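# Press the magnet-marked post's gauge pin fully in

## Task

Find the one post on the checking fixture that has a yellow magnet on it. Drive that post's gauge pin fully home and keep it pressed in for at least one second; after that the spring is allowed to push it back out. Do not disturb the other three gauge pins, and do not move the magnet.

## Robot and tools

Robot: two UR20-type arms, left_arm and right_arm, each ending in a Robotiq 2F-85 two-finger gripper with a wrist camera (cam_left_wrist, cam_right_wrist, both 896x504). The left arm's base is at about (+0.060, +0.928, 0) m and the right arm's at about (-0.064, -0.817, 0) m in the scene frame. Scene frame: origin at table-top height midway between the bases, +z up, +x out over the table, left_arm on the +y side. Arm names do not match image sides.

Frames: each arm reports its hand position (metres), quaternion and velocities in its own base frame. Motion offsets are expressed along the axes of that arm's current Hand target. Gripper axes: fingers point along +z, open and close along y, and a camera block sticks out about 10 cm toward +x. end_effector_position is the point between the closed pads; closed fingertips reach about 19 mm past it.

Row layout, shared by execute_actions and move: one flat list of 18 numbers covering both arms. Numbers 1-9 are for left_arm: dx, dy, dz, rx, ry, rz, then gripper position, force_limit, speed. Numbers 10-18 are the same nine for right_arm. Always send all 18, even when only one arm moves.

Pose numbers dx..rz are offsets, not poses. They count from the Hand target the arm had when the action or move began, and they use that target's own axes. The scale is 1.0 = 0.6 m for dx, dy, dz and 1.0 = 180 degrees for rx, ry, rz. rx, ry, rz together form a single rotation vector. Sending six zeros re-commands the current Hand target. Each new call starts from the updated target, so sending the same offset again moves the arm further.

Gripper numbers are absolute settings in [-1, 1]:
- position: +1 is fully open (85 mm); about -0.8 brings the pads together; -1 closes until something blocks the fingers.
- force_limit and speed set how hard the fingers squeeze. speed runs from about 20 mm/s at -1 to 150 mm/s at +1.
- Both start at +1. To leave a gripper unchanged, repeat the numbers you last sent, because 0 is itself a command.

execute_actions(actions, cameras): actions is a list of actions. Each action is a table of up to 15 rows, one row per 1/30 s step. If the table is short, its last row is held until 15 steps have passed, so each action lasts 0.5 s. Every row counts from the action's starting Hand target. An empty list just returns the current state and images. cameras picks which images come back: omit it or give ["all"] for all, give [] for none. Any unknown name invalidates the call.

move(target, speed, blend, stop_force, zero, blocking, cameras): sends each gripper in a straight line toward target.
- target is one 18-number row, or a list of up to 15 rows. All rows are offsets from the same starting Hand targets.
- speed is in m/s, from 0.002 to 4.2, default 0.25.
- blend is a corner-rounding radius in m for lists.
- stop_force is in N, from 6 to 120. An arm's path ends when its wrist sensor feels that much push against its motion. Use it, at a slow speed, for pressing the pin. Leave it out when backing off something you are pressing on. It is unreliable if the gripper also rotates. It cannot be combined with blocking=false.
- zero defaults to true and re-zeroes the sensor before the move.
- Paths do not avoid obstacles, and a move caps at 10 s.
- The result adds a "move:" line giving the outcome (done, off_target, moving, held, fault) and any limits that acted (paced means clipped; held means steps were withheld).
- Done does not prove there was no contact.

Other tools:
- wait(seconds 0-10): lets time pass while holding the last command. Use it to keep the pin pressed for the second.
- stop: brakes a running move.
- zoom_image(camera, region [x0,y0,x1,y1] pixels, at most 504x504): gives a closer view from the latest image.
- zero_wrist_force(arm): tares that arm's sensor.
- read_manual: gives licence text only.
- finished_scene(scene 1-3): ends the scene for good. Scene 1 is practice and may be skipped.

Result lines:
- Hand target is the last commanded pose after orientation clipping. Orientation is clipped to 32 degrees from the measured one at each step. The gripper often stops a little short of the Hand target; the next command asks for it again.
- Wrist force and torque are in the end-effector axes. A third line shows the peak since the last report.
- Joint torques are total drive output and are noisy.
- object_status: 0 moving, 1 blocked while opening, 2 blocked while closing (a grip), 3 at the requested opening.
- position_measured is in counts: 3 fully open, 230 pads touching.
- execute_actions also returns some per-step positions.
- Motion lags commands by about 0.2 s.

Things to avoid:
- Arms are stiff. Commanding even slightly beyond a firm contact can cause a force fault (about 150 N net) or a torque fault.
- Press slowly with stop_force. To stop pushing, command the target back out past the gripper.
- No hard hits, slams or very hard pushes.
- No contact between the two arms; a gripper closing on the other arm's fingers counts as contact.
- Nothing may fall off the table.
- Avoid paths that pass near an arm's own base, and avoid wrist positions near the first joint's axis, since these can flip the shoulder.
- Long stretched holds heat the motors. At 85 °C a MOTOR HOT or over-temperature brake stop follows.


Each tool is called after "Call:" as name([rows], argument=value, ...), one row to a line, values as JSON.

## Session

Call:
execute_actions(actions=[])

Scene clock: 0.00 s.
left_arm: end_effector_position=(+0.6452, +0.5338, +0.3687) position_measured=3 object_status=3 end_effector_quat_wxyz=(+0.054, +0.895, -0.431, +0.101) | right_arm: end_effector_position=(+1.0094, -0.4085, +0.1239) position_measured=3 object_status=3 end_effector_quat_wxyz=(+0.497, -0.362, -0.574, -0.541)
Joint positions: left_arm=[0.541 -1.507 2.094 -2.179 -1.799 -1.706] | right_arm=[2.693 -2.576 -1.22 -2.623 2.507 -0.374]
Joint velocities: within noise
Joint torques (N m): no reading
Motor temperatures (°C): left_arm=[24 36 26 39 35 34] | right_arm=[29 36 36 38 34 39]
Wrist force (N): no reading
Wrist torque (N m): no reading
Wrist force, peak (N): no reading
Hand target: left_arm +0.6452, +0.5338, +0.3687; +0.054, +0.895, -0.431, +0.101 | right_arm +1.0094, -0.4085, +0.1239; +0.497, -0.362, -0.574, -0.541
Tool commands: left_gripper/position=+1.0 left_gripper/force_limit=+1.0 left_gripper/speed=+1.0 right_gripper/position=+1.0 right_gripper/force_limit=+1.0 right_gripper/speed=+1.0

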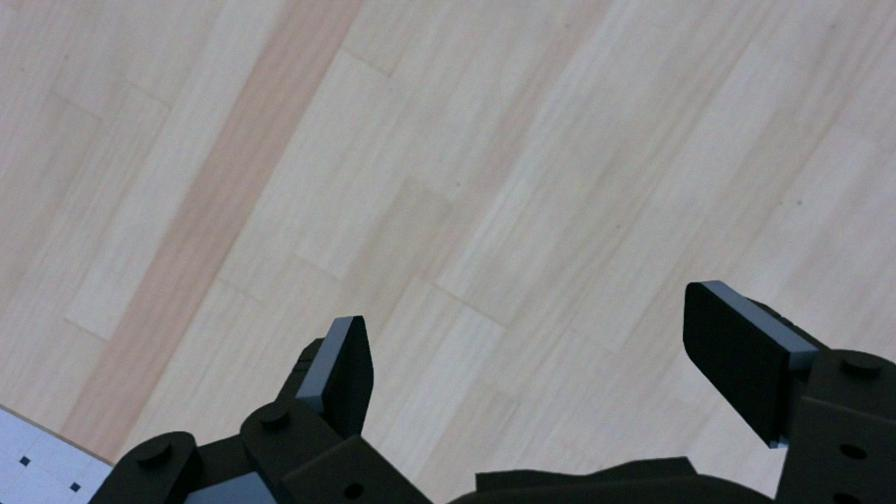

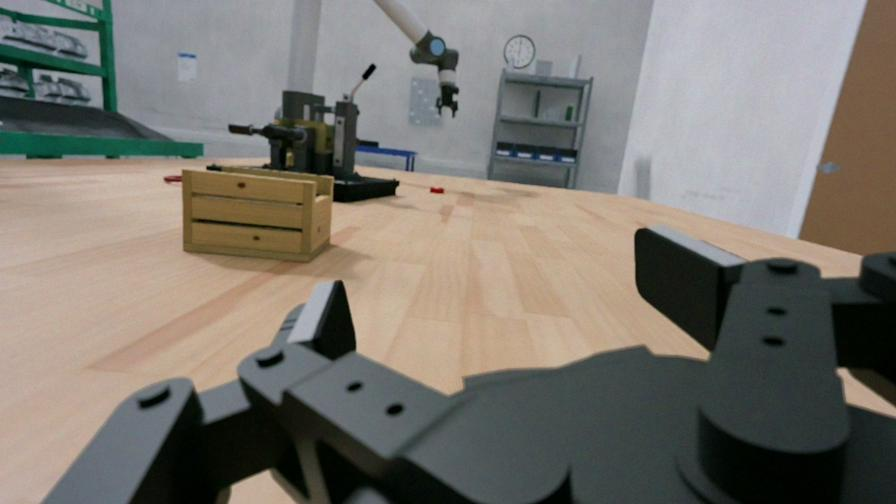

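Call:
zoom_image(camera="cam_right_wrist", region=[150, 50, 480, 270])

Call:
zoom_image(camera="cam_left_wrist", region=[0, 380, 200, 504])

Scaled by 1.527 from the camera's 896x504 image, which has a finer 1280x720 frame.

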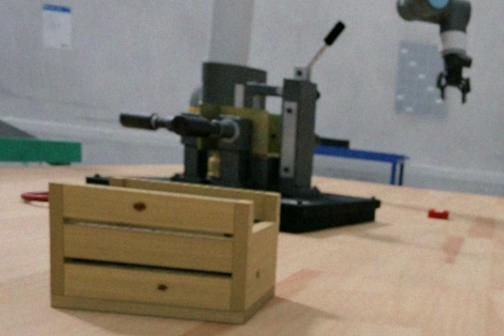

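Scaled by 2.520 from the camera's 896x504 image, which has a finer 1280x720 frame.

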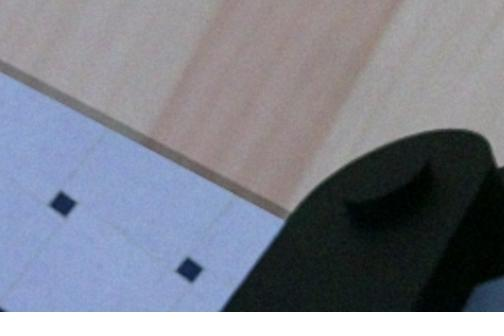

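Call:
move(target=[0.9,0.862,-0.294,0,0,0,1,1,1,0,0,0,0,0,0,1,1,1], speed=0.6, cameras=["cam_left_wrist"])

Scene clock: 3.33 s.
left_arm: end_effector_position=(+0.5457, -0.1667, +0.6678) position_measured=3 object_status=3 end_effector_quat_wxyz=(+0.054, +0.895, -0.431, +0.101) | right_arm: end_effector_position=(+1.0094, -0.4085, +0.1239) position_measured=3 object_status=3 end_effector_quat_wxyz=(+0.497, -0.362, -0.574, -0.541)
Joint positions: left_arm=[-0.611 -2.071 2.114 -1.831 -1.644 -2.863] | right_arm=[2.693 -2.576 -1.22 -2.623 2.507 -0.374]
Joint velocities: within noise
Joint torques (N m): left_arm=[-24.06 36.68 -134.59 -6.35 5.08 -4.55] | right_arm=[0.49 249.6 71.61 -3.02 0.36 0.06]
Motor temperatures (°C): left_arm=[24 36 26 39 35 34] | right_arm=[29 36 36 38 34 39]
Wrist force (N): left_arm=[-0.3 -0.4 0.2] | right_arm=[0.1 0.2 0.5]
Wrist torque (N m): left_arm=[-0.12 0.09 -0.04] | right_arm=[0.04 -0.03 -0.01]
Wrist force, peak (N): left_arm=[3.7 3.3 -0.9] | right_arm=[0.1 0.2 0.6]
Hand target: left_arm +0.5457, -0.1668, +0.6678; +0.054, +0.895, -0.431, +0.101 | right_arm +1.0094, -0.4085, +0.1239; +0.497, -0.362, -0.574, -0.541
Off the commanded pose: left_arm 0.000 m, 0 deg | right_arm 0.000 m, 0 deg.
move: done
camera_calibration:
cam_left_wrist: T_world_to_cam=[[-0.854391, -0.519383, -0.0160287, 0.407197], [-0.518456, 0.849984, 0.0934379, 0.385416], [-0.0349059, 0.0881427, -0.995496, 0.824557], [0, 0, 0, 1]] pos_world=[0.576509, -0.188785, 0.791358]
Images, in order (width x height): cam_left_wrist 896x504.

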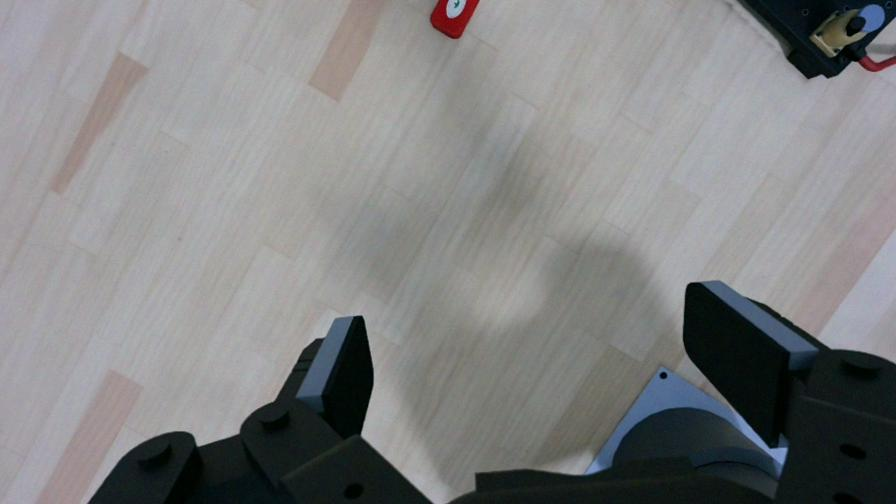

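Call:
move(target=[0.495,0.511,0.12,0,0,0,1,1,1,0,0,0,0,0,0,1,1,1], speed=0.6, cameras=["cam_left_wrist"])

Call:
zoom_image(camera="cam_left_wrist", region=[420, 0, 896, 300])

Scene clock: 5.10 s.
left_arm: end_effector_position=(+0.4964, -0.5966, +0.6679) position_measured=3 object_status=3 end_effector_quat_wxyz=(+0.054, +0.895, -0.431, +0.101) | right_arm: end_effector_position=(+1.0094, -0.4085, +0.1239) position_measured=3 object_status=3 end_effector_quat_wxyz=(+0.497, -0.362, -0.574, -0.541)
Joint positions: left_arm=[-1.161 -1.811 1.967 -1.95 -1.521 -3.401] | right_arm=[2.693 -2.576 -1.22 -2.623 2.507 -0.374]
Joint velocities: within noise
Joint torques (N m): left_arm=[-23.29 -20.05 -130.48 -14.3 5.86 -3.52] | right_arm=[-0.77 247.23 76.1 -1.91 1.63 0.74]
Motor temperatures (°C): left_arm=[24 36 26 39 35 34] | right_arm=[29 36 36 38 34 39]
Wrist force (N): left_arm=[0.2 -0.7 -0.2] | right_arm=[0.1 0.1 0.1]
Wrist torque (N m): left_arm=[-0.19 0.02 0.04] | right_arm=[0.03 -0.02 0.00]
Wrist force, peak (N): left_arm=[3.8 3.4 1.0] | right_arm=[0.1 0.5 0.5]
Hand target: left_arm +0.4964, -0.5969, +0.6679; +0.054, +0.895, -0.431, +0.101 | right_arm +1.0094, -0.4085, +0.1239; +0.497, -0.362, -0.574, -0.541
Off the commanded pose: left_arm 0.000 m, 0 deg | right_arm 0.000 m, 0 deg.
move: done
camera_calibration:
cam_left_wrist: T_world_to_cam=[[-0.854391, -0.519383, -0.0160287, 0.141743], [-0.518456, 0.849984, 0.0934379, 0.72534], [-0.0349059, 0.0881427, -0.995496, 0.860837], [0, 0, 0, 1]] pos_world=[0.527209, -0.618785, 0.791458]
Images, in order (width x height): cam_left_wrist 896x504.

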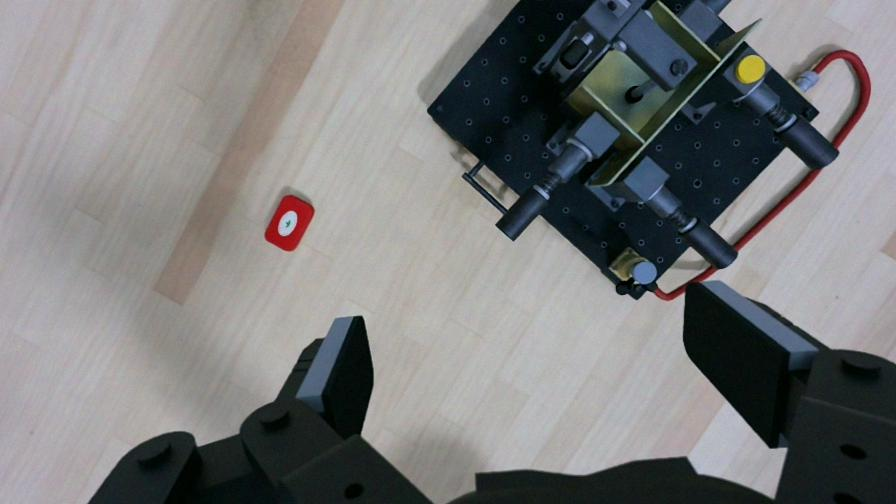

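Scaled by 1.059 from the camera's 896x504 image, which has a finer 1280x720 frame.

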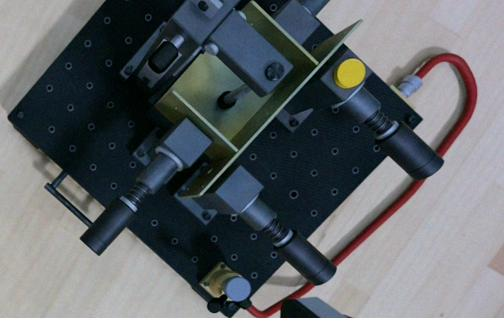

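Call:
move(target=[0.13,0.607,0.153,0.0292,-0.0686,-0.227,-1,1,1,0,0,0,0,0,0,1,1,1], speed=0.5, cameras=["cam_left_wrist"])

Call:
zoom_image(camera="cam_left_wrist", region=[200, 0, 700, 400])

Scene clock: 8.13 s.
left_arm: end_effector_position=(+0.2714, -0.8998, +0.5996) position_measured=235 object_status=3 end_effector_quat_wxyz=(+0.000, +0.996, -0.090, +0.000) | right_arm: end_effector_position=(+1.0094, -0.4085, +0.1239) position_measured=3 object_status=3 end_effector_quat_wxyz=(+0.497, -0.362, -0.574, -0.541)
Joint positions: left_arm=[-1.494 -1.515 1.737 -1.792 -1.57 -4.454] | right_arm=[2.693 -2.576 -1.22 -2.623 2.507 -0.374]
Joint velocities: within noise
Joint torques (N m): left_arm=[-10.83 -88.83 -124.76 -6.33 -4.45 -4.28] | right_arm=[2.13 253.17 74 -1.56 2.13 1.16]
Motor temperatures (°C): left_arm=[24 36 26 39 35 34] | right_arm=[29 36 36 38 34 39]
Wrist force (N): left_arm=[-0.1 -0.6 0.2] | right_arm=[0.1 0.5 0.4]
Wrist torque (N m): left_arm=[-0.14 -0.05 0.04] | right_arm=[0.09 -0.02 0.00]
Wrist force, peak (N): left_arm=[-1.1 -5.1 -1.1] | right_arm=[0.1 0.5 0.4]
Hand target: left_arm +0.2713, -0.8999, +0.5996; +0.000, +0.996, -0.090, +0.000 | right_arm +1.0094, -0.4085, +0.1239; +0.497, -0.362, -0.574, -0.541
Off the commanded pose: left_arm 0.000 m, 0 deg | right_arm 0.000 m, 0 deg.
move: done
camera_calibration:
cam_left_wrist: T_world_to_cam=[[-0.304823, -0.952403, 0.00323849, -0.759402], [-0.903283, 0.290177, 0.316033, 0.339966], [-0.30193, 0.0934089, -0.948743, 0.860988], [0, 0, 0, 1]] pos_world=[0.33556, -0.902331, 0.711875]
Images, in order (width x height): cam_left_wrist 896x504.

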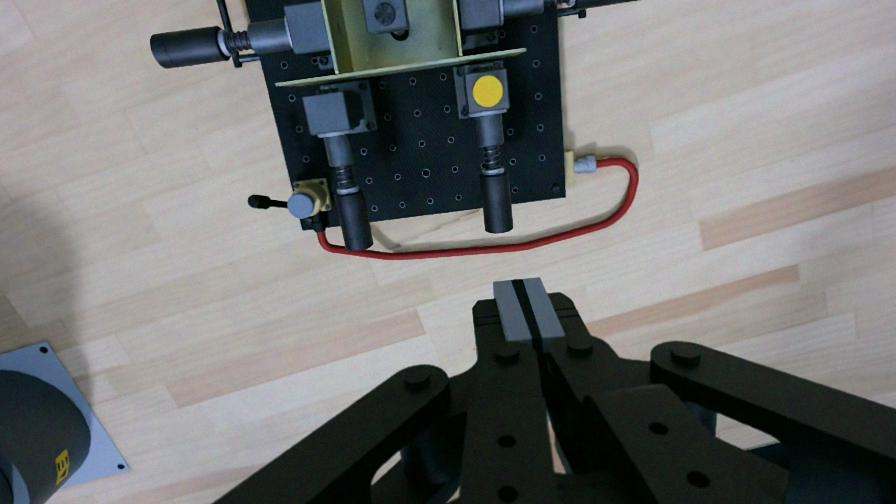

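Scaled by 1.008 from the camera's 896x504 image, which has a finer 1280x720 frame.

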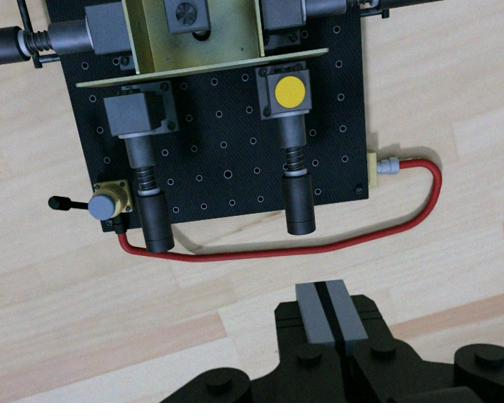

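Call:
move([
  [-0.256,0.0554,0.167,0,0,0,-1,1,1,0,0,0,0,0,0,1,1,1],
  [-0.256,0.0554,0.567,0,0,0,-1,1,1,0,0,0,0,0,0,1,1,1],
], blend=[0.08,0], speed=0.3, cameras=["cam_left_wrist"])

Scene clock: 11.47 s.
left_arm: end_effector_position=(+0.1143, -0.9049, +0.2595) position_measured=235 object_status=3 end_effector_quat_wxyz=(+0.000, +0.996, -0.090, +0.000) | right_arm: end_effector_position=(+1.0094, -0.4085, +0.1239) position_measured=3 object_status=3 end_effector_quat_wxyz=(+0.497, -0.362, -0.574, -0.541)
Joint positions: left_arm=[-1.667 -1.356 2.079 -2.293 -1.571 -4.629] | right_arm=[2.693 -2.576 -1.22 -2.623 2.507 -0.374]
Joint velocities: within noise
Joint torques (N m): left_arm=[18.33 -90.39 -66.23 -14.24 6.04 2.6] | right_arm=[1.79 253.81 73.4 -1.33 3.1 2.11]
Motor temperatures (°C): left_arm=[24 36 26 39 35 34] | right_arm=[29 36 36 38 34 39]
Wrist force (N): left_arm=[-0.2 -0.5 0.0] | right_arm=[0.1 0.2 0.4]
Wrist torque (N m): left_arm=[-0.13 -0.04 0.01] | right_arm=[0.02 -0.02 0.00]
Wrist force, peak (N): left_arm=[3.1 -1.2 -1.9] | right_arm=[0.3 0.7 0.4]
Hand target: left_arm +0.1144, -0.9048, +0.2593; +0.000, +0.996, -0.090, +0.000 | right_arm +1.0094, -0.4085, +0.1239; +0.497, -0.362, -0.574, -0.541
Off the commanded pose: left_arm 0.000 m, 0 deg | right_arm 0.000 m, 0 deg.
move: done
camera_calibration:
cam_left_wrist: T_world_to_cam=[[-0.304728, -0.952434, 0.00323596, -0.810994], [-0.903285, 0.290077, 0.316118, 0.306904], [-0.302021, 0.0934071, -0.948714, 0.491264], [0, 0, 0, 1]] pos_world=[0.178461, -0.907331, 0.371675]
Images, in order (width x height): cam_left_wrist 896x504.

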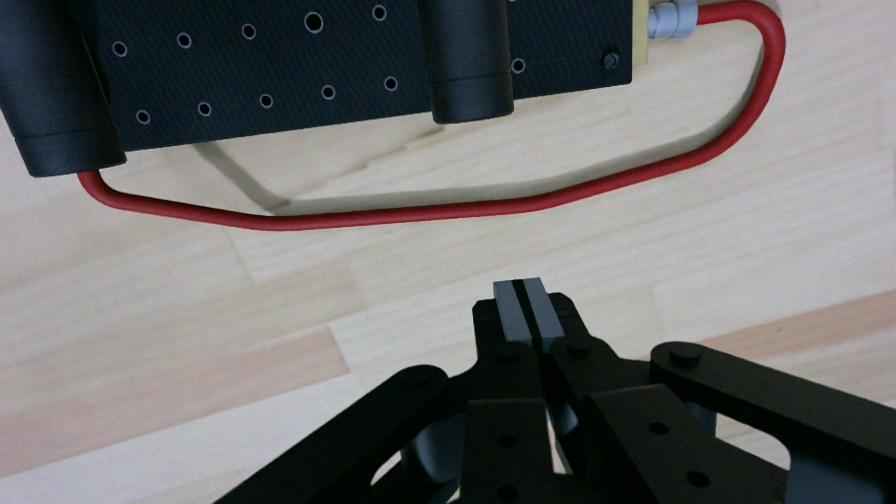

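Call:
move(target=[0,0.005,0.2075,0,0,0,-1,1,1,0,0,0,0,0,0,1,1,1], speed=0.2, cameras=["cam_left_wrist"])

Scene clock: 13.63 s.
left_arm: end_effector_position=(+0.1139, -0.9077, +0.1350) position_measured=235 object_status=3 end_effector_quat_wxyz=(+0.000, +0.996, -0.090, +0.000) | right_arm: end_effector_position=(+1.0094, -0.4085, +0.1239) position_measured=3 object_status=3 end_effector_quat_wxyz=(+0.497, -0.362, -0.574, -0.541)
Joint positions: left_arm=[-1.668 -1.23 2.143 -2.484 -1.571 -4.629] | right_arm=[2.693 -2.576 -1.22 -2.623 2.507 -0.374]
Joint velocities: within noise
Joint torques (N m): left_arm=[1.03 -119.18 -46.34 -11.85 3.67 0.92] | right_arm=[-0.7 254.22 76.64 -0.33 3.48 3.45]
Motor temperatures (°C): left_arm=[24 36 26 39 35 34] | right_arm=[29 36 36 37 34 39]
Wrist force (N): left_arm=[0.0 0.1 -0.5] | right_arm=[0.2 0.2 0.0]
Wrist torque (N m): left_arm=[-0.07 -0.09 0.03] | right_arm=[0.04 -0.04 0.00]
Wrist force, peak (N): left_arm=[0.0 0.0 -3.0] | right_arm=[0.0 0.5 0.5]
Hand target: left_arm +0.1139, -0.9077, +0.1348; +0.000, +0.996, -0.090, +0.000 | right_arm +1.0094, -0.4085, +0.1239; +0.497, -0.362, -0.574, -0.541
Off the commanded pose: left_arm 0.000 m, 0 deg | right_arm 0.000 m, 0 deg.
move: done
camera_calibration:
cam_left_wrist: T_world_to_cam=[[-0.304642, -0.952462, 0.00320452, -0.813538], [-0.903315, 0.289986, 0.316119, 0.346573], [-0.30202, 0.0934083, -0.948714, 0.373269], [0, 0, 0, 1]] pos_world=[0.177961, -0.910231, 0.247175]
Images, in order (width x height): cam_left_wrist 896x504.

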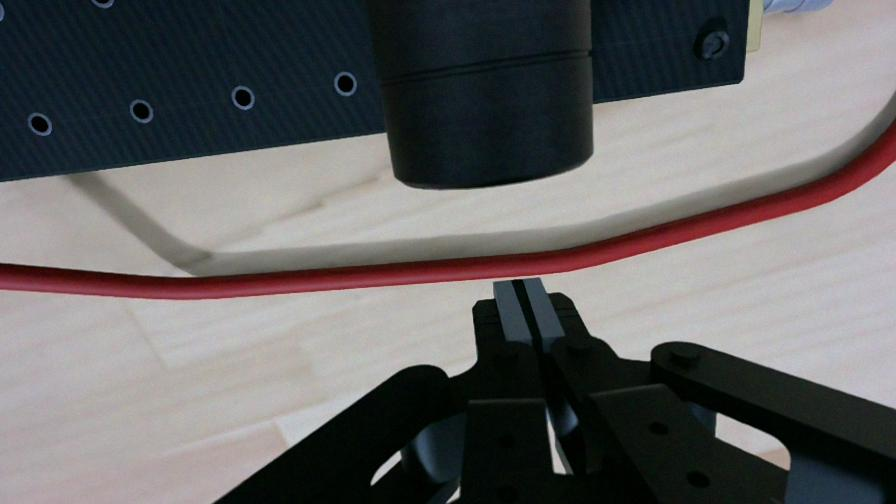

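Call:
move([
  [0.0,-0.0135,-0.05,0,0,0,-1,1,1,0,0,0,0,0,0,1,1,1],
  [0.045,-0.0135,-0.05,0,0,0,-1,1,1,0,0,0,0,0,0,1,1,1],
], speed=0.12, cameras=["cam_left_wrist"])

Call:
move(target=[0.12,0,0,0,0,0,-1,1,1,0,0,0,0,0,0,1,1,1], speed=0.02, stop_force=40, cameras=["cam_left_wrist"])

Scene clock: 15.27 s.
left_arm: end_effector_position=(+0.1418, -0.9046, +0.1649) position_measured=235 object_status=3 end_effector_quat_wxyz=(+0.000, +0.996, -0.090, +0.000) | right_arm: end_effector_position=(+1.0094, -0.4085, +0.1239) position_measured=3 object_status=3 end_effector_quat_wxyz=(+0.497, -0.362, -0.574, -0.541)
Joint positions: left_arm=[-1.637 -1.261 2.128 -2.437 -1.57 -4.598] | right_arm=[2.693 -2.576 -1.22 -2.623 2.507 -0.374]
Joint velocities: within noise
Joint torques (N m): left_arm=[15.83 -104.99 -100.77 -6.58 1.65 2.44] | right_arm=[-5.52 253.4 72.26 -0.98 3.82 3.8]
Motor temperatures (°C): left_arm=[24 36 26 39 35 34] | right_arm=[29 36 36 37 34 39]
Wrist force (N): left_arm=[-0.3 -0.3 0.0] | right_arm=[0.1 0.2 0.3]
Wrist torque (N m): left_arm=[-0.16 -0.04 0.04] | right_arm=[0.03 -0.01 0.00]
Wrist force, peak (N): left_arm=[-1.8 -0.7 -1.5] | right_arm=[0.2 0.7 0.1]
Hand target: left_arm +0.1419, -0.9046, +0.1648; +0.000, +0.996, -0.090, +0.000 | right_arm +1.0094, -0.4085, +0.1239; +0.497, -0.362, -0.574, -0.541
Off the commanded pose: left_arm 0.000 m, 0 deg | right_arm 0.000 m, 0 deg.
move: done
camera_calibration:
cam_left_wrist: T_world_to_cam=[[-0.304651, -0.952459, 0.00317562, -0.802074], [-0.903342, 0.289994, 0.316033, 0.361432], [-0.30193, 0.0934112, -0.948743, 0.409755], [0, 0, 0, 1]] pos_world=[0.205861, -0.907031, 0.277075]
Images, in order (width x height): cam_left_wrist 896x504.

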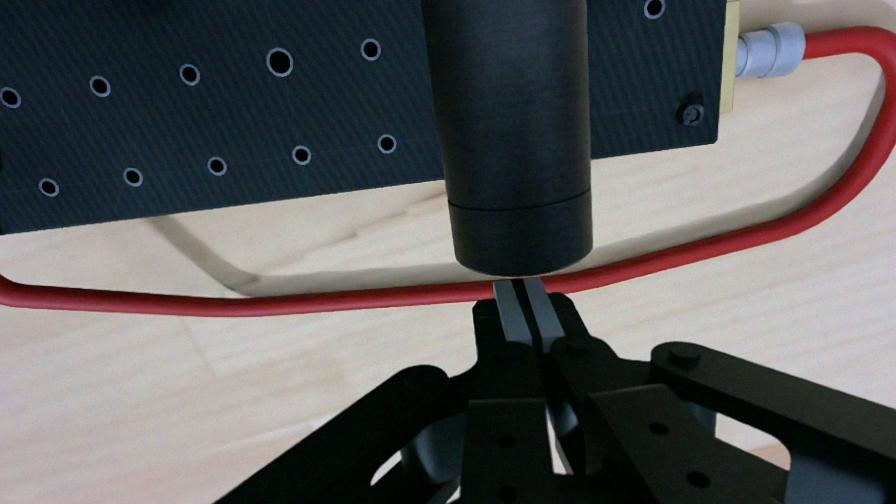

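Scene clock: 18.23 s.
left_arm: end_effector_position=(+0.1740, -0.9105, +0.1648) position_measured=235 object_status=3 end_effector_quat_wxyz=(+0.000, +0.996, -0.090, +0.000) | right_arm: end_effector_position=(+1.0094, -0.4085, +0.1239) position_measured=3 object_status=3 end_effector_quat_wxyz=(+0.497, -0.362, -0.574, -0.541)
Joint positions: left_arm=[-1.601 -1.251 2.112 -2.432 -1.57 -4.562] | right_arm=[2.693 -2.576 -1.22 -2.623 2.507 -0.374]
Joint velocities: within noise
Joint torques (N m): left_arm=[9.16 -169.54 -56.37 -11.19 12.66 -4.02] | right_arm=[-0.41 254.98 74.41 -0.88 4.07 3.84]
Motor temperatures (°C): left_arm=[24 36 26 39 35 34] | right_arm=[29 36 36 37 34 39]
Wrist force (N): left_arm=[-33.1 6.7 6.7] | right_arm=[0.1 0.2 0.1]
Wrist torque (N m): left_arm=[-0.08 0.08 -0.03] | right_arm=[0.03 -0.01 0.00]
Wrist force, peak (N): left_arm=[-92.0 -11.8 -15.9] | right_arm=[0.5 0.5 0.3]
Hand target: left_arm +0.1740, -0.9104, +0.1649; +0.000, +0.996, -0.090, +0.000 (not the last commanded pose) | right_arm +1.0094, -0.4085, +0.1239; +0.497, -0.362, -0.574, -0.541
Off the commanded pose: left_arm 0.039 m, 0 deg | right_arm 0.000 m, 0 deg.
move: contact (left_arm)
camera_calibration:
cam_left_wrist: T_world_to_cam=[[-0.304651, -0.952459, 0.00317562, -0.797853], [-0.903342, 0.289994, 0.316033, 0.392321], [-0.30193, 0.0934112, -0.948743, 0.420059], [0, 0, 0, 1]] pos_world=[0.238161, -0.912931, 0.277075]
Images, in order (width x height): cam_left_wrist 896x504.

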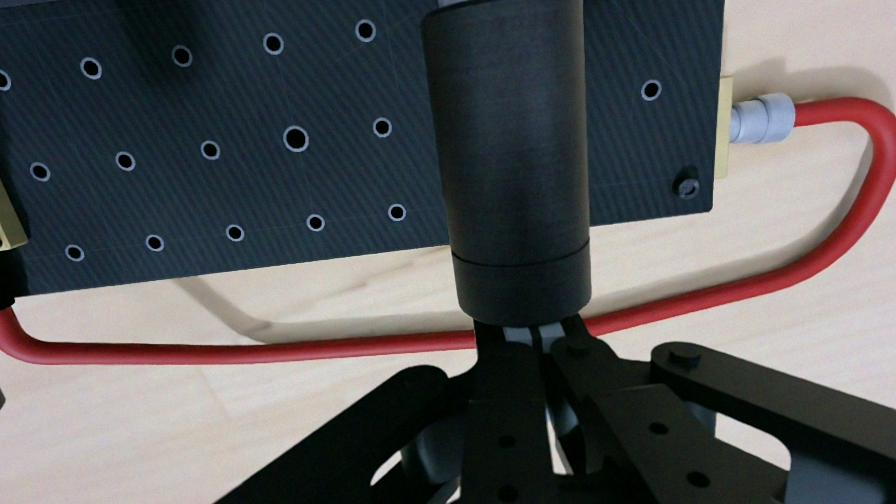

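Call:
move(target=[0.012,0,0,0,0,0,-1,1,1,0,0,0,0,0,0,1,1,1], speed=0.004, stop_force=25, cameras=["cam_left_wrist"])

Call:
wait(seconds=1.3, cameras=[])

Scene clock: 19.67 s.
left_arm: end_effector_position=(+0.1742, -0.9104, +0.1648) position_measured=235 object_status=3 end_effector_quat_wxyz=(+0.000, +0.996, -0.090, +0.000) | right_arm: end_effector_position=(+1.0094, -0.4085, +0.1239) position_measured=3 object_status=3 end_effector_quat_wxyz=(+0.497, -0.362, -0.574, -0.541)
Joint positions: left_arm=[-1.6 -1.251 2.112 -2.431 -1.571 -4.561] | right_arm=[2.693 -2.576 -1.22 -2.623 2.507 -0.374]
Joint velocities: within noise
Joint torques (N m): left_arm=[34.32 -152.12 -66.67 -11.42 25.48 -3.31] | right_arm=[-4.7 257.71 75.28 -1.3 2.91 3.92]
Motor temperatures (°C): left_arm=[24 36 26 39 35 34] | right_arm=[29 36 36 37 34 39]
Wrist force (N): left_arm=[-60.8 13.2 11.1] | right_arm=[0.1 0.0 0.2]
Wrist torque (N m): left_arm=[-0.14 0.29 -0.07] | right_arm=[0.01 -0.02 0.00]
Wrist force, peak (N): left_arm=[-66.3 15.8 9.5] | right_arm=[0.2 0.5 0.8]
Hand target: left_arm +0.1742, -0.9104, +0.1648; +0.000, +0.996, -0.090, +0.000 (not the last commanded pose) | right_arm +1.0094, -0.4085, +0.1239; +0.497, -0.362, -0.574, -0.541
Off the commanded pose: left_arm 0.007 m, 0 deg | right_arm 0.000 m, 0 deg.
move: contact (left_arm)
camera_calibration:
cam_left_wrist: T_world_to_cam=[[-0.304689, -0.952447, 0.00315326, -0.797735], [-0.90326, 0.29, 0.316262, 0.392546], [-0.302138, 0.0935133, -0.948667, 0.420176], [0, 0, 0, 1]] pos_world=[0.238461, -0.912931, 0.276975]
Images, in order (width x height): cam_left_wrist 896x504.

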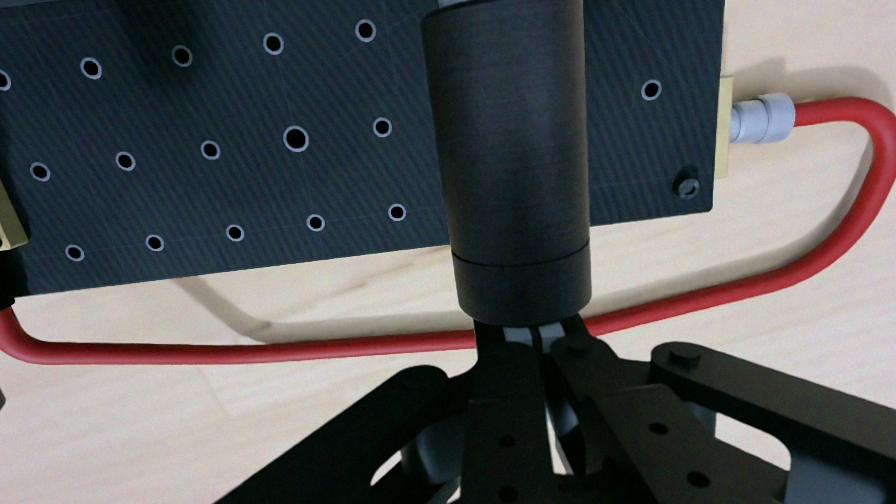

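Scene clock: 20.97 s.
left_arm: end_effector_position=(+0.1742, -0.9104, +0.1648) position_measured=235 object_status=3 end_effector_quat_wxyz=(+0.000, +0.996, -0.090, +0.000) | right_arm: end_effector_position=(+1.0094, -0.4085, +0.1239) position_measured=3 object_status=3 end_effector_quat_wxyz=(+0.497, -0.362, -0.574, -0.541)
Joint positions: left_arm=[-1.6 -1.251 2.112 -2.432 -1.571 -4.561] | right_arm=[2.693 -2.576 -1.22 -2.623 2.507 -0.374]
Joint velocities: within noise
Joint torques (N m): left_arm=[30.24 -157.94 -57.65 -11.84 24.12 -3.81] | right_arm=[-1.22 252.74 74.68 -0.36 3.55 3.81]
Motor temperatures (°C): left_arm=[24 36 26 39 35 34] | right_arm=[29 36 36 37 34 39]
Wrist force (N): left_arm=[-60.0 12.8 6.8] | right_arm=[0.1 0.4 0.3]
Wrist torque (N m): left_arm=[-0.15 0.31 -0.07] | right_arm=[0.07 -0.01 0.00]
Wrist force, peak (N): left_arm=[-61.2 13.0 11.3] | right_arm=[0.4 0.6 0.3]
Hand target: left_arm +0.1742, -0.9104, +0.1648; +0.000, +0.996, -0.090, +0.000 (not the last commanded pose) | right_arm +1.0094, -0.4085, +0.1239; +0.497, -0.362, -0.574, -0.541
Tool commands: left_gripper/position=-1.0 left_gripper/force_limit=+1.0 left_gripper/speed=+1.0 right_gripper/position=+1.0 right_gripper/force_limit=+1.0 right_gripper/speed=+1.0
Off the commanded pose: left_arm 0.007 m, 0 deg | right_arm 0.000 m, 0 deg.
wait: 1.30 s; at rest by 0.17 s
No camera images: "cameras" was empty.

Call:
finished_scene(scene=1)

The scene is finished: the task was done.


## Next scene

The same job, from a new start.

Call:
execute_actions(actions=[])

Scene clock: 0.00 s.
left_arm: end_effector_position=(+1.6020, +0.5513, +0.3701) position_measured=3 object_status=3 end_effector_quat_wxyz=(-0.049, +0.940, +0.190, +0.279) | right_arm: end_effector_position=(+0.4481, +0.4679, +0.3319) position_measured=3 object_status=3 end_effector_quat_wxyz=(-0.272, +0.502, +0.649, +0.503)
Joint positions: left_arm=[0.193 -0.686 0.985 -2.439 -1.472 -3.319] | right_arm=[4.007 -1.969 -2.772 1.193 2.076 2.519]
Joint velocities: within noise
Joint torques (N m): no reading
Motor temperatures (°C): left_arm=[24 35 26 38 34 34] | right_arm=[28 35 36 37 34 38]
Wrist force (N): no reading
Wrist torque (N m): no reading
Wrist force, peak (N): no reading
Hand target: left_arm +1.6020, +0.5513, +0.3701; -0.049, +0.940, +0.190, +0.279 | right_arm +0.4481, +0.4679, +0.3319; -0.272, +0.502, +0.649, +0.503
Tool commands: left_gripper/position=+1.0 left_gripper/force_limit=+1.0 left_gripper/speed=+1.0 right_gripper/position=+1.0 right_gripper/force_limit=+1.0 right_gripper/speed=+1.0
camera_calibration:
cam_left_wrist: T_world_to_cam=[[0.280319, -0.958405, -0.0536817, 0.116011], [-0.933413, -0.259108, -0.248199, 1.75322], [0.223966, 0.119682, -0.967221, 0.0591923], [0, 0, 0, 1]] pos_world=[1.5907, 0.558373, 0.498626]
cam_right_wrist: T_world_to_cam=[[0.956613, -0.13676, 0.257272, -0.433465], [0.120637, -0.61784, -0.776995, 0.502422], [0.265214, 0.774319, -0.574535, -0.162484], [0, 0, 0, 1]] pos_world=[0.39714, 0.37695, 0.408545]

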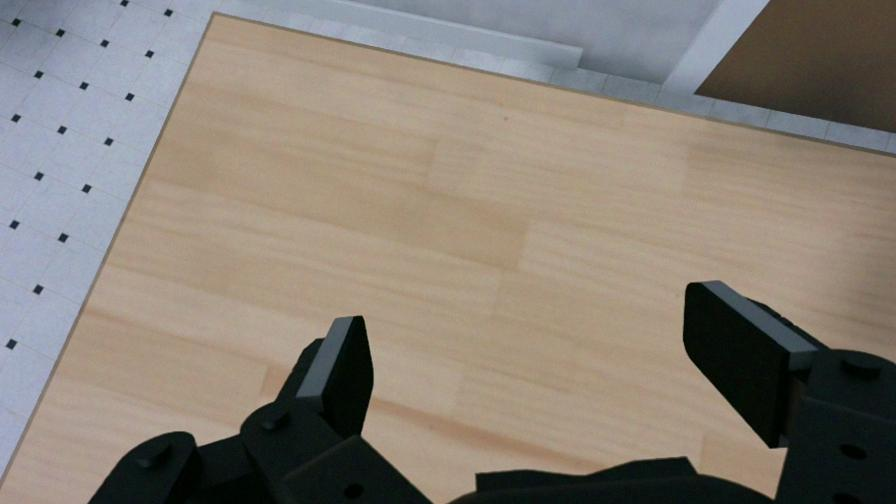

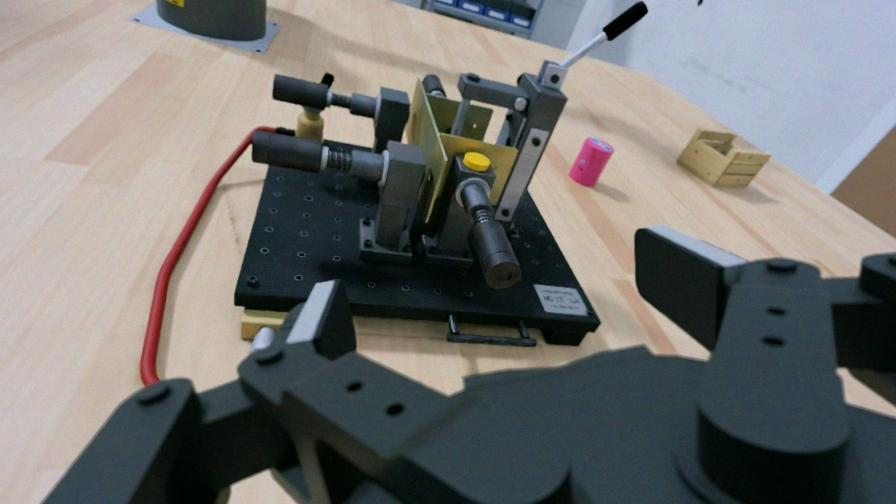

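Call:
move(target=[0,0,0,0,0,0,1,1,1,-0.209,0.0735,0.367,0.118,-0.370,0.0594,-1,1,1], speed=0.5, cameras=["cam_right_wrist"])

Scene clock: 3.87 s.
left_arm: end_effector_position=(+1.6020, +0.5513, +0.3701) position_measured=3 object_status=3 end_effector_quat_wxyz=(-0.049, +0.940, +0.190, +0.279) | right_arm: end_effector_position=(+0.5660, +0.6238, +0.1647) position_measured=234 object_status=3 end_effector_quat_wxyz=(+0.001, +0.693, +0.721, +0.000)
Joint positions: left_arm=[0.193 -0.686 0.985 -2.439 -1.472 -3.319] | right_arm=[4.217 -1.813 -2.23 -0.67 1.57 2.607]
Joint velocities: within noise
Joint torques (N m): left_arm=[1.77 -278.54 -105.02 -11.39 1.84 -0.09] | right_arm=[25.14 91.33 87.94 5.35 -4.75 5.15]
Motor temperatures (°C): left_arm=[24 35 26 38 34 34] | right_arm=[28 35 36 37 34 38]
Wrist force (N): left_arm=[0.2 -0.1 0.1] | right_arm=[-1.4 2.1 1.0]
Wrist torque (N m): left_arm=[0.00 -0.01 -0.01] | right_arm=[1.30 0.47 -0.66]
Wrist force, peak (N): left_arm=[0.7 -0.5 -0.3] | right_arm=[1.3 3.5 2.6]
Hand target: left_arm +1.6020, +0.5513, +0.3701; -0.049, +0.940, +0.190, +0.279 | right_arm +0.5660, +0.6238, +0.1647; +0.001, +0.693, +0.721, +0.000
Off the commanded pose: left_arm 0.000 m, 0 deg | right_arm 0.000 m, 0 deg.
move: done
camera_calibration:
cam_right_wrist: T_world_to_cam=[[0.989648, -0.124638, 0.0711421, -0.477446], [-0.139923, -0.948171, 0.285294, 0.63318], [0.0318963, -0.292295, -0.955796, 0.449719], [0, 0, 0, 1]] pos_world=[0.546756, 0.672306, 0.283163]
Images, in order (width x height): cam_right_wrist 896x504.

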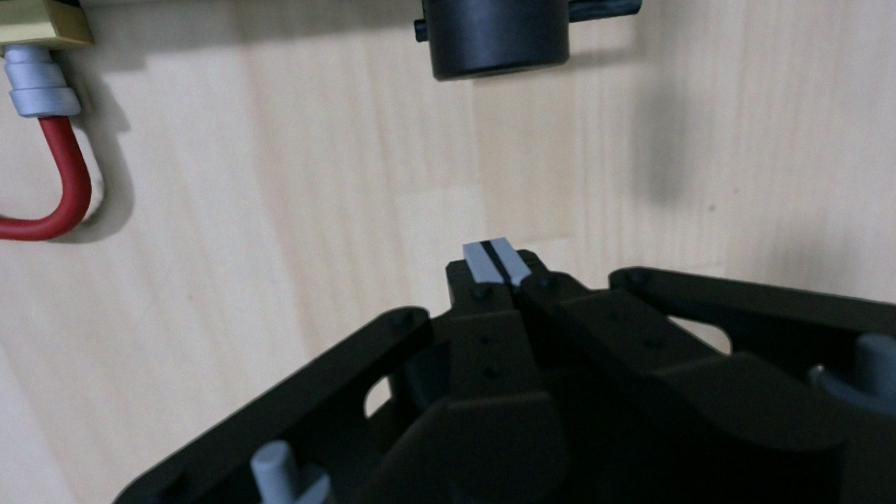

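Call:
move(target=[0,0,0,0,0,0,1,1,1,0.058,0.0083,0,0,0,0,-1,1,1], speed=0.12, cameras=[])

Call:
move(target=[0,0,0,0,0,0,1,1,1,0.12,0,0,0,0,0,-1,1,1], speed=0.018, stop_force=40, cameras=["cam_right_wrist"])

Call:
move(target=[0,0,0,0,0,0,1,1,1,0.012,0,0,0,0,0,-1,1,1], speed=0.004, stop_force=25, cameras=["cam_right_wrist"])

Call:
wait(seconds=1.1, cameras=[])

Scene clock: 5.33 s.
left_arm: end_effector_position=(+1.6020, +0.5513, +0.3701) position_measured=3 object_status=3 end_effector_quat_wxyz=(-0.049, +0.940, +0.190, +0.279) | right_arm: end_effector_position=(+0.5696, +0.6586, +0.1646) position_measured=234 object_status=3 end_effector_quat_wxyz=(+0.001, +0.693, +0.721, +0.000)
Joint positions: left_arm=[0.193 -0.686 0.985 -2.439 -1.472 -3.319] | right_arm=[4.233 -1.84 -2.191 -0.683 1.57 2.623]
Joint velocities: within noise
Joint torques (N m): left_arm=[1.64 -283.87 -108.16 -10.62 2.3 -0.44] | right_arm=[24.36 97.56 98.62 4.46 -1.38 5.01]
Motor temperatures (°C): left_arm=[24 35 26 38 34 34] | right_arm=[28 35 36 37 34 38]
Wrist force (N): left_arm=[0.5 0.2 0.1] | right_arm=[-1.4 2.7 0.1]
Wrist torque (N m): left_arm=[0.05 -0.07 0.00] | right_arm=[1.41 0.48 -0.70]
Wrist force, peak (N): left_arm=[0.7 -0.2 -0.2] | right_arm=[-2.7 2.1 0.9]
Hand target: left_arm +1.6020, +0.5513, +0.3701; -0.049, +0.940, +0.190, +0.279 | right_arm +0.5696, +0.6588, +0.1646; +0.001, +0.693, +0.721, +0.000
Off the commanded pose: left_arm 0.000 m, 0 deg | right_arm 0.000 m, 0 deg.
move: done
No camera images: "cameras" was empty.

Scene clock: 8.43 s.
left_arm: end_effector_position=(+1.6020, +0.5513, +0.3701) position_measured=3 object_status=3 end_effector_quat_wxyz=(-0.049, +0.940, +0.190, +0.279) | right_arm: end_effector_position=(+0.5683, +0.6905, +0.1646) position_measured=234 object_status=3 end_effector_quat_wxyz=(+0.001, +0.693, +0.721, +0.000)
Joint positions: left_arm=[0.193 -0.686 0.985 -2.439 -1.472 -3.319] | right_arm=[4.251 -1.861 -2.158 -0.694 1.57 2.641]
Joint velocities: within noise
Joint torques (N m): left_arm=[5.06 -279.96 -112.36 -10.79 3.32 1.45] | right_arm=[-5.5 153.43 87.88 21.77 7.44 -7.29]
Motor temperatures (°C): left_arm=[24 35 26 38 34 34] | right_arm=[28 35 36 37 34 38]
Wrist force (N): left_arm=[0.3 -0.3 0.1] | right_arm=[-27.3 0.2 7.5]
Wrist torque (N m): left_arm=[-0.04 -0.03 0.00] | right_arm=[1.33 0.61 -0.57]
Wrist force, peak (N): left_arm=[0.4 0.5 -0.3] | right_arm=[-79.0 3.3 -14.1]
Hand target: left_arm +1.6020, +0.5513, +0.3701; -0.049, +0.940, +0.190, +0.279 | right_arm +0.5683, +0.6905, +0.1646; +0.001, +0.693, +0.721, +0.000 (not the last commanded pose)
Off the commanded pose: left_arm 0.000 m, 0 deg | right_arm 0.040 m, 0 deg.
move: contact (right_arm)
camera_calibration:
cam_right_wrist: T_world_to_cam=[[0.989666, -0.124566, 0.0710276, -0.471433], [-0.139824, -0.948152, 0.285408, 0.696672], [0.0317929, -0.29239, -0.955771, 0.469165], [0, 0, 0, 1]] pos_world=[0.549056, 0.739006, 0.283063]
Images, in order (width x height): cam_right_wrist 896x504.

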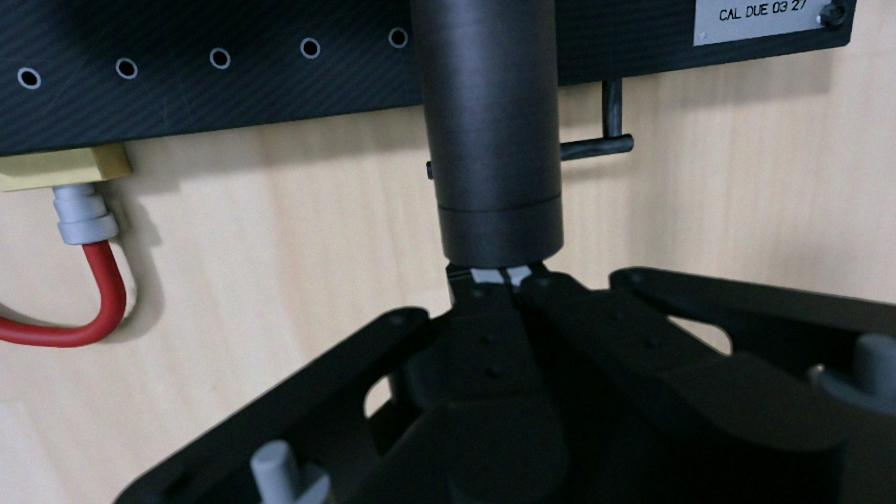

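Scene clock: 9.17 s.
left_arm: end_effector_position=(+1.6020, +0.5513, +0.3701) position_measured=3 object_status=3 end_effector_quat_wxyz=(-0.049, +0.940, +0.190, +0.279) | right_arm: end_effector_position=(+0.5683, +0.6908, +0.1646) position_measured=234 object_status=3 end_effector_quat_wxyz=(+0.001, +0.693, +0.721, +0.000)
Joint positions: left_arm=[0.193 -0.686 0.985 -2.439 -1.472 -3.319] | right_arm=[4.251 -1.862 -2.158 -0.694 1.57 2.641]
Joint velocities: within noise
Joint torques (N m): left_arm=[4.76 -283.25 -112.12 -11.52 3.17 1.6] | right_arm=[23.03 133.94 100.75 30.33 6.74 -1.93]
Motor temperatures (°C): left_arm=[24 35 26 38 34 34] | right_arm=[28 35 36 37 34 38]
Wrist force (N): left_arm=[0.5 -0.2 -0.1] | right_arm=[-59.4 -4.5 -13.1]
Wrist torque (N m): left_arm=[-0.02 -0.07 0.00] | right_arm=[1.21 1.17 -0.47]
Wrist force, peak (N): left_arm=[0.4 -0.3 -0.4] | right_arm=[-62.7 -6.0 -11.5]
Hand target: left_arm +1.6020, +0.5513, +0.3701; -0.049, +0.940, +0.190, +0.279 | right_arm +0.5683, +0.6907, +0.1646; +0.001, +0.693, +0.721, +0.000 (not the last commanded pose)
Off the commanded pose: left_arm 0.000 m, 0 deg | right_arm 0.007 m, 0 deg.
move: contact (right_arm)
camera_calibration:
cam_right_wrist: T_world_to_cam=[[0.989666, -0.124556, 0.0710367, -0.471505], [-0.13982, -0.948125, 0.285499, 0.696923], [0.0317912, -0.292481, -0.955743, 0.469311], [0, 0, 0, 1]] pos_world=[0.549156, 0.739306, 0.283064]
Images, in order (width x height): cam_right_wrist 896x504.

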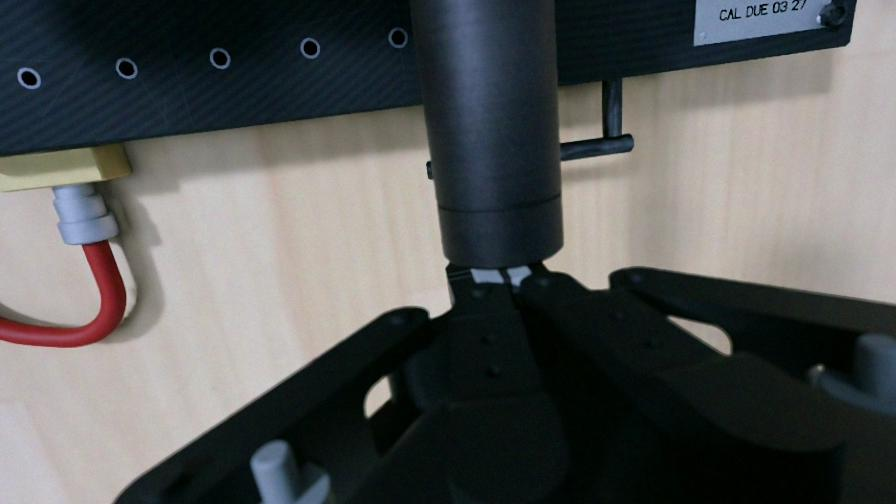

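Scene clock: 10.27 s.
left_arm: end_effector_position=(+1.6020, +0.5513, +0.3701) position_measured=3 object_status=3 end_effector_quat_wxyz=(-0.049, +0.940, +0.190, +0.279) | right_arm: end_effector_position=(+0.5683, +0.6907, +0.1646) position_measured=234 object_status=3 end_effector_quat_wxyz=(+0.001, +0.693, +0.721, +0.000)
Joint positions: left_arm=[0.193 -0.686 0.985 -2.439 -1.472 -3.319] | right_arm=[4.251 -1.862 -2.158 -0.694 1.57 2.641]
Joint velocities: within noise
Joint torques (N m): left_arm=[6.47 -283.92 -111.7 -10.75 3.14 1.16] | right_arm=[17.86 138.5 100.43 27.41 6.12 -6.4]
Motor temperatures (°C): left_arm=[24 35 26 38 34 34] | right_arm=[28 35 36 37 34 38]
Wrist force (N): left_arm=[0.3 -0.4 0.0] | right_arm=[-56.2 -3.0 -12.4]
Wrist torque (N m): left_arm=[-0.07 -0.03 0.00] | right_arm=[1.20 1.17 -0.47]
Wrist force, peak (N): left_arm=[0.5 -0.3 -0.3] | right_arm=[-59.8 -4.8 -14.2]
Hand target: left_arm +1.6020, +0.5513, +0.3701; -0.049, +0.940, +0.190, +0.279 | right_arm +0.5683, +0.6907, +0.1646; +0.001, +0.693, +0.721, +0.000 (not the last commanded pose)
Tool commands: left_gripper/position=+1.0 left_gripper/force_limit=+1.0 left_gripper/speed=+1.0 right_gripper/position=-1.0 right_gripper/force_limit=+1.0 right_gripper/speed=+1.0
Off the commanded pose: left_arm 0.000 m, 0 deg | right_arm 0.007 m, 0 deg.
wait: 1.10 s; at rest by 0.17 s
No camera images: "cameras" was empty.

Call:
finished_scene(scene=2)

The scene is finished: the task was done.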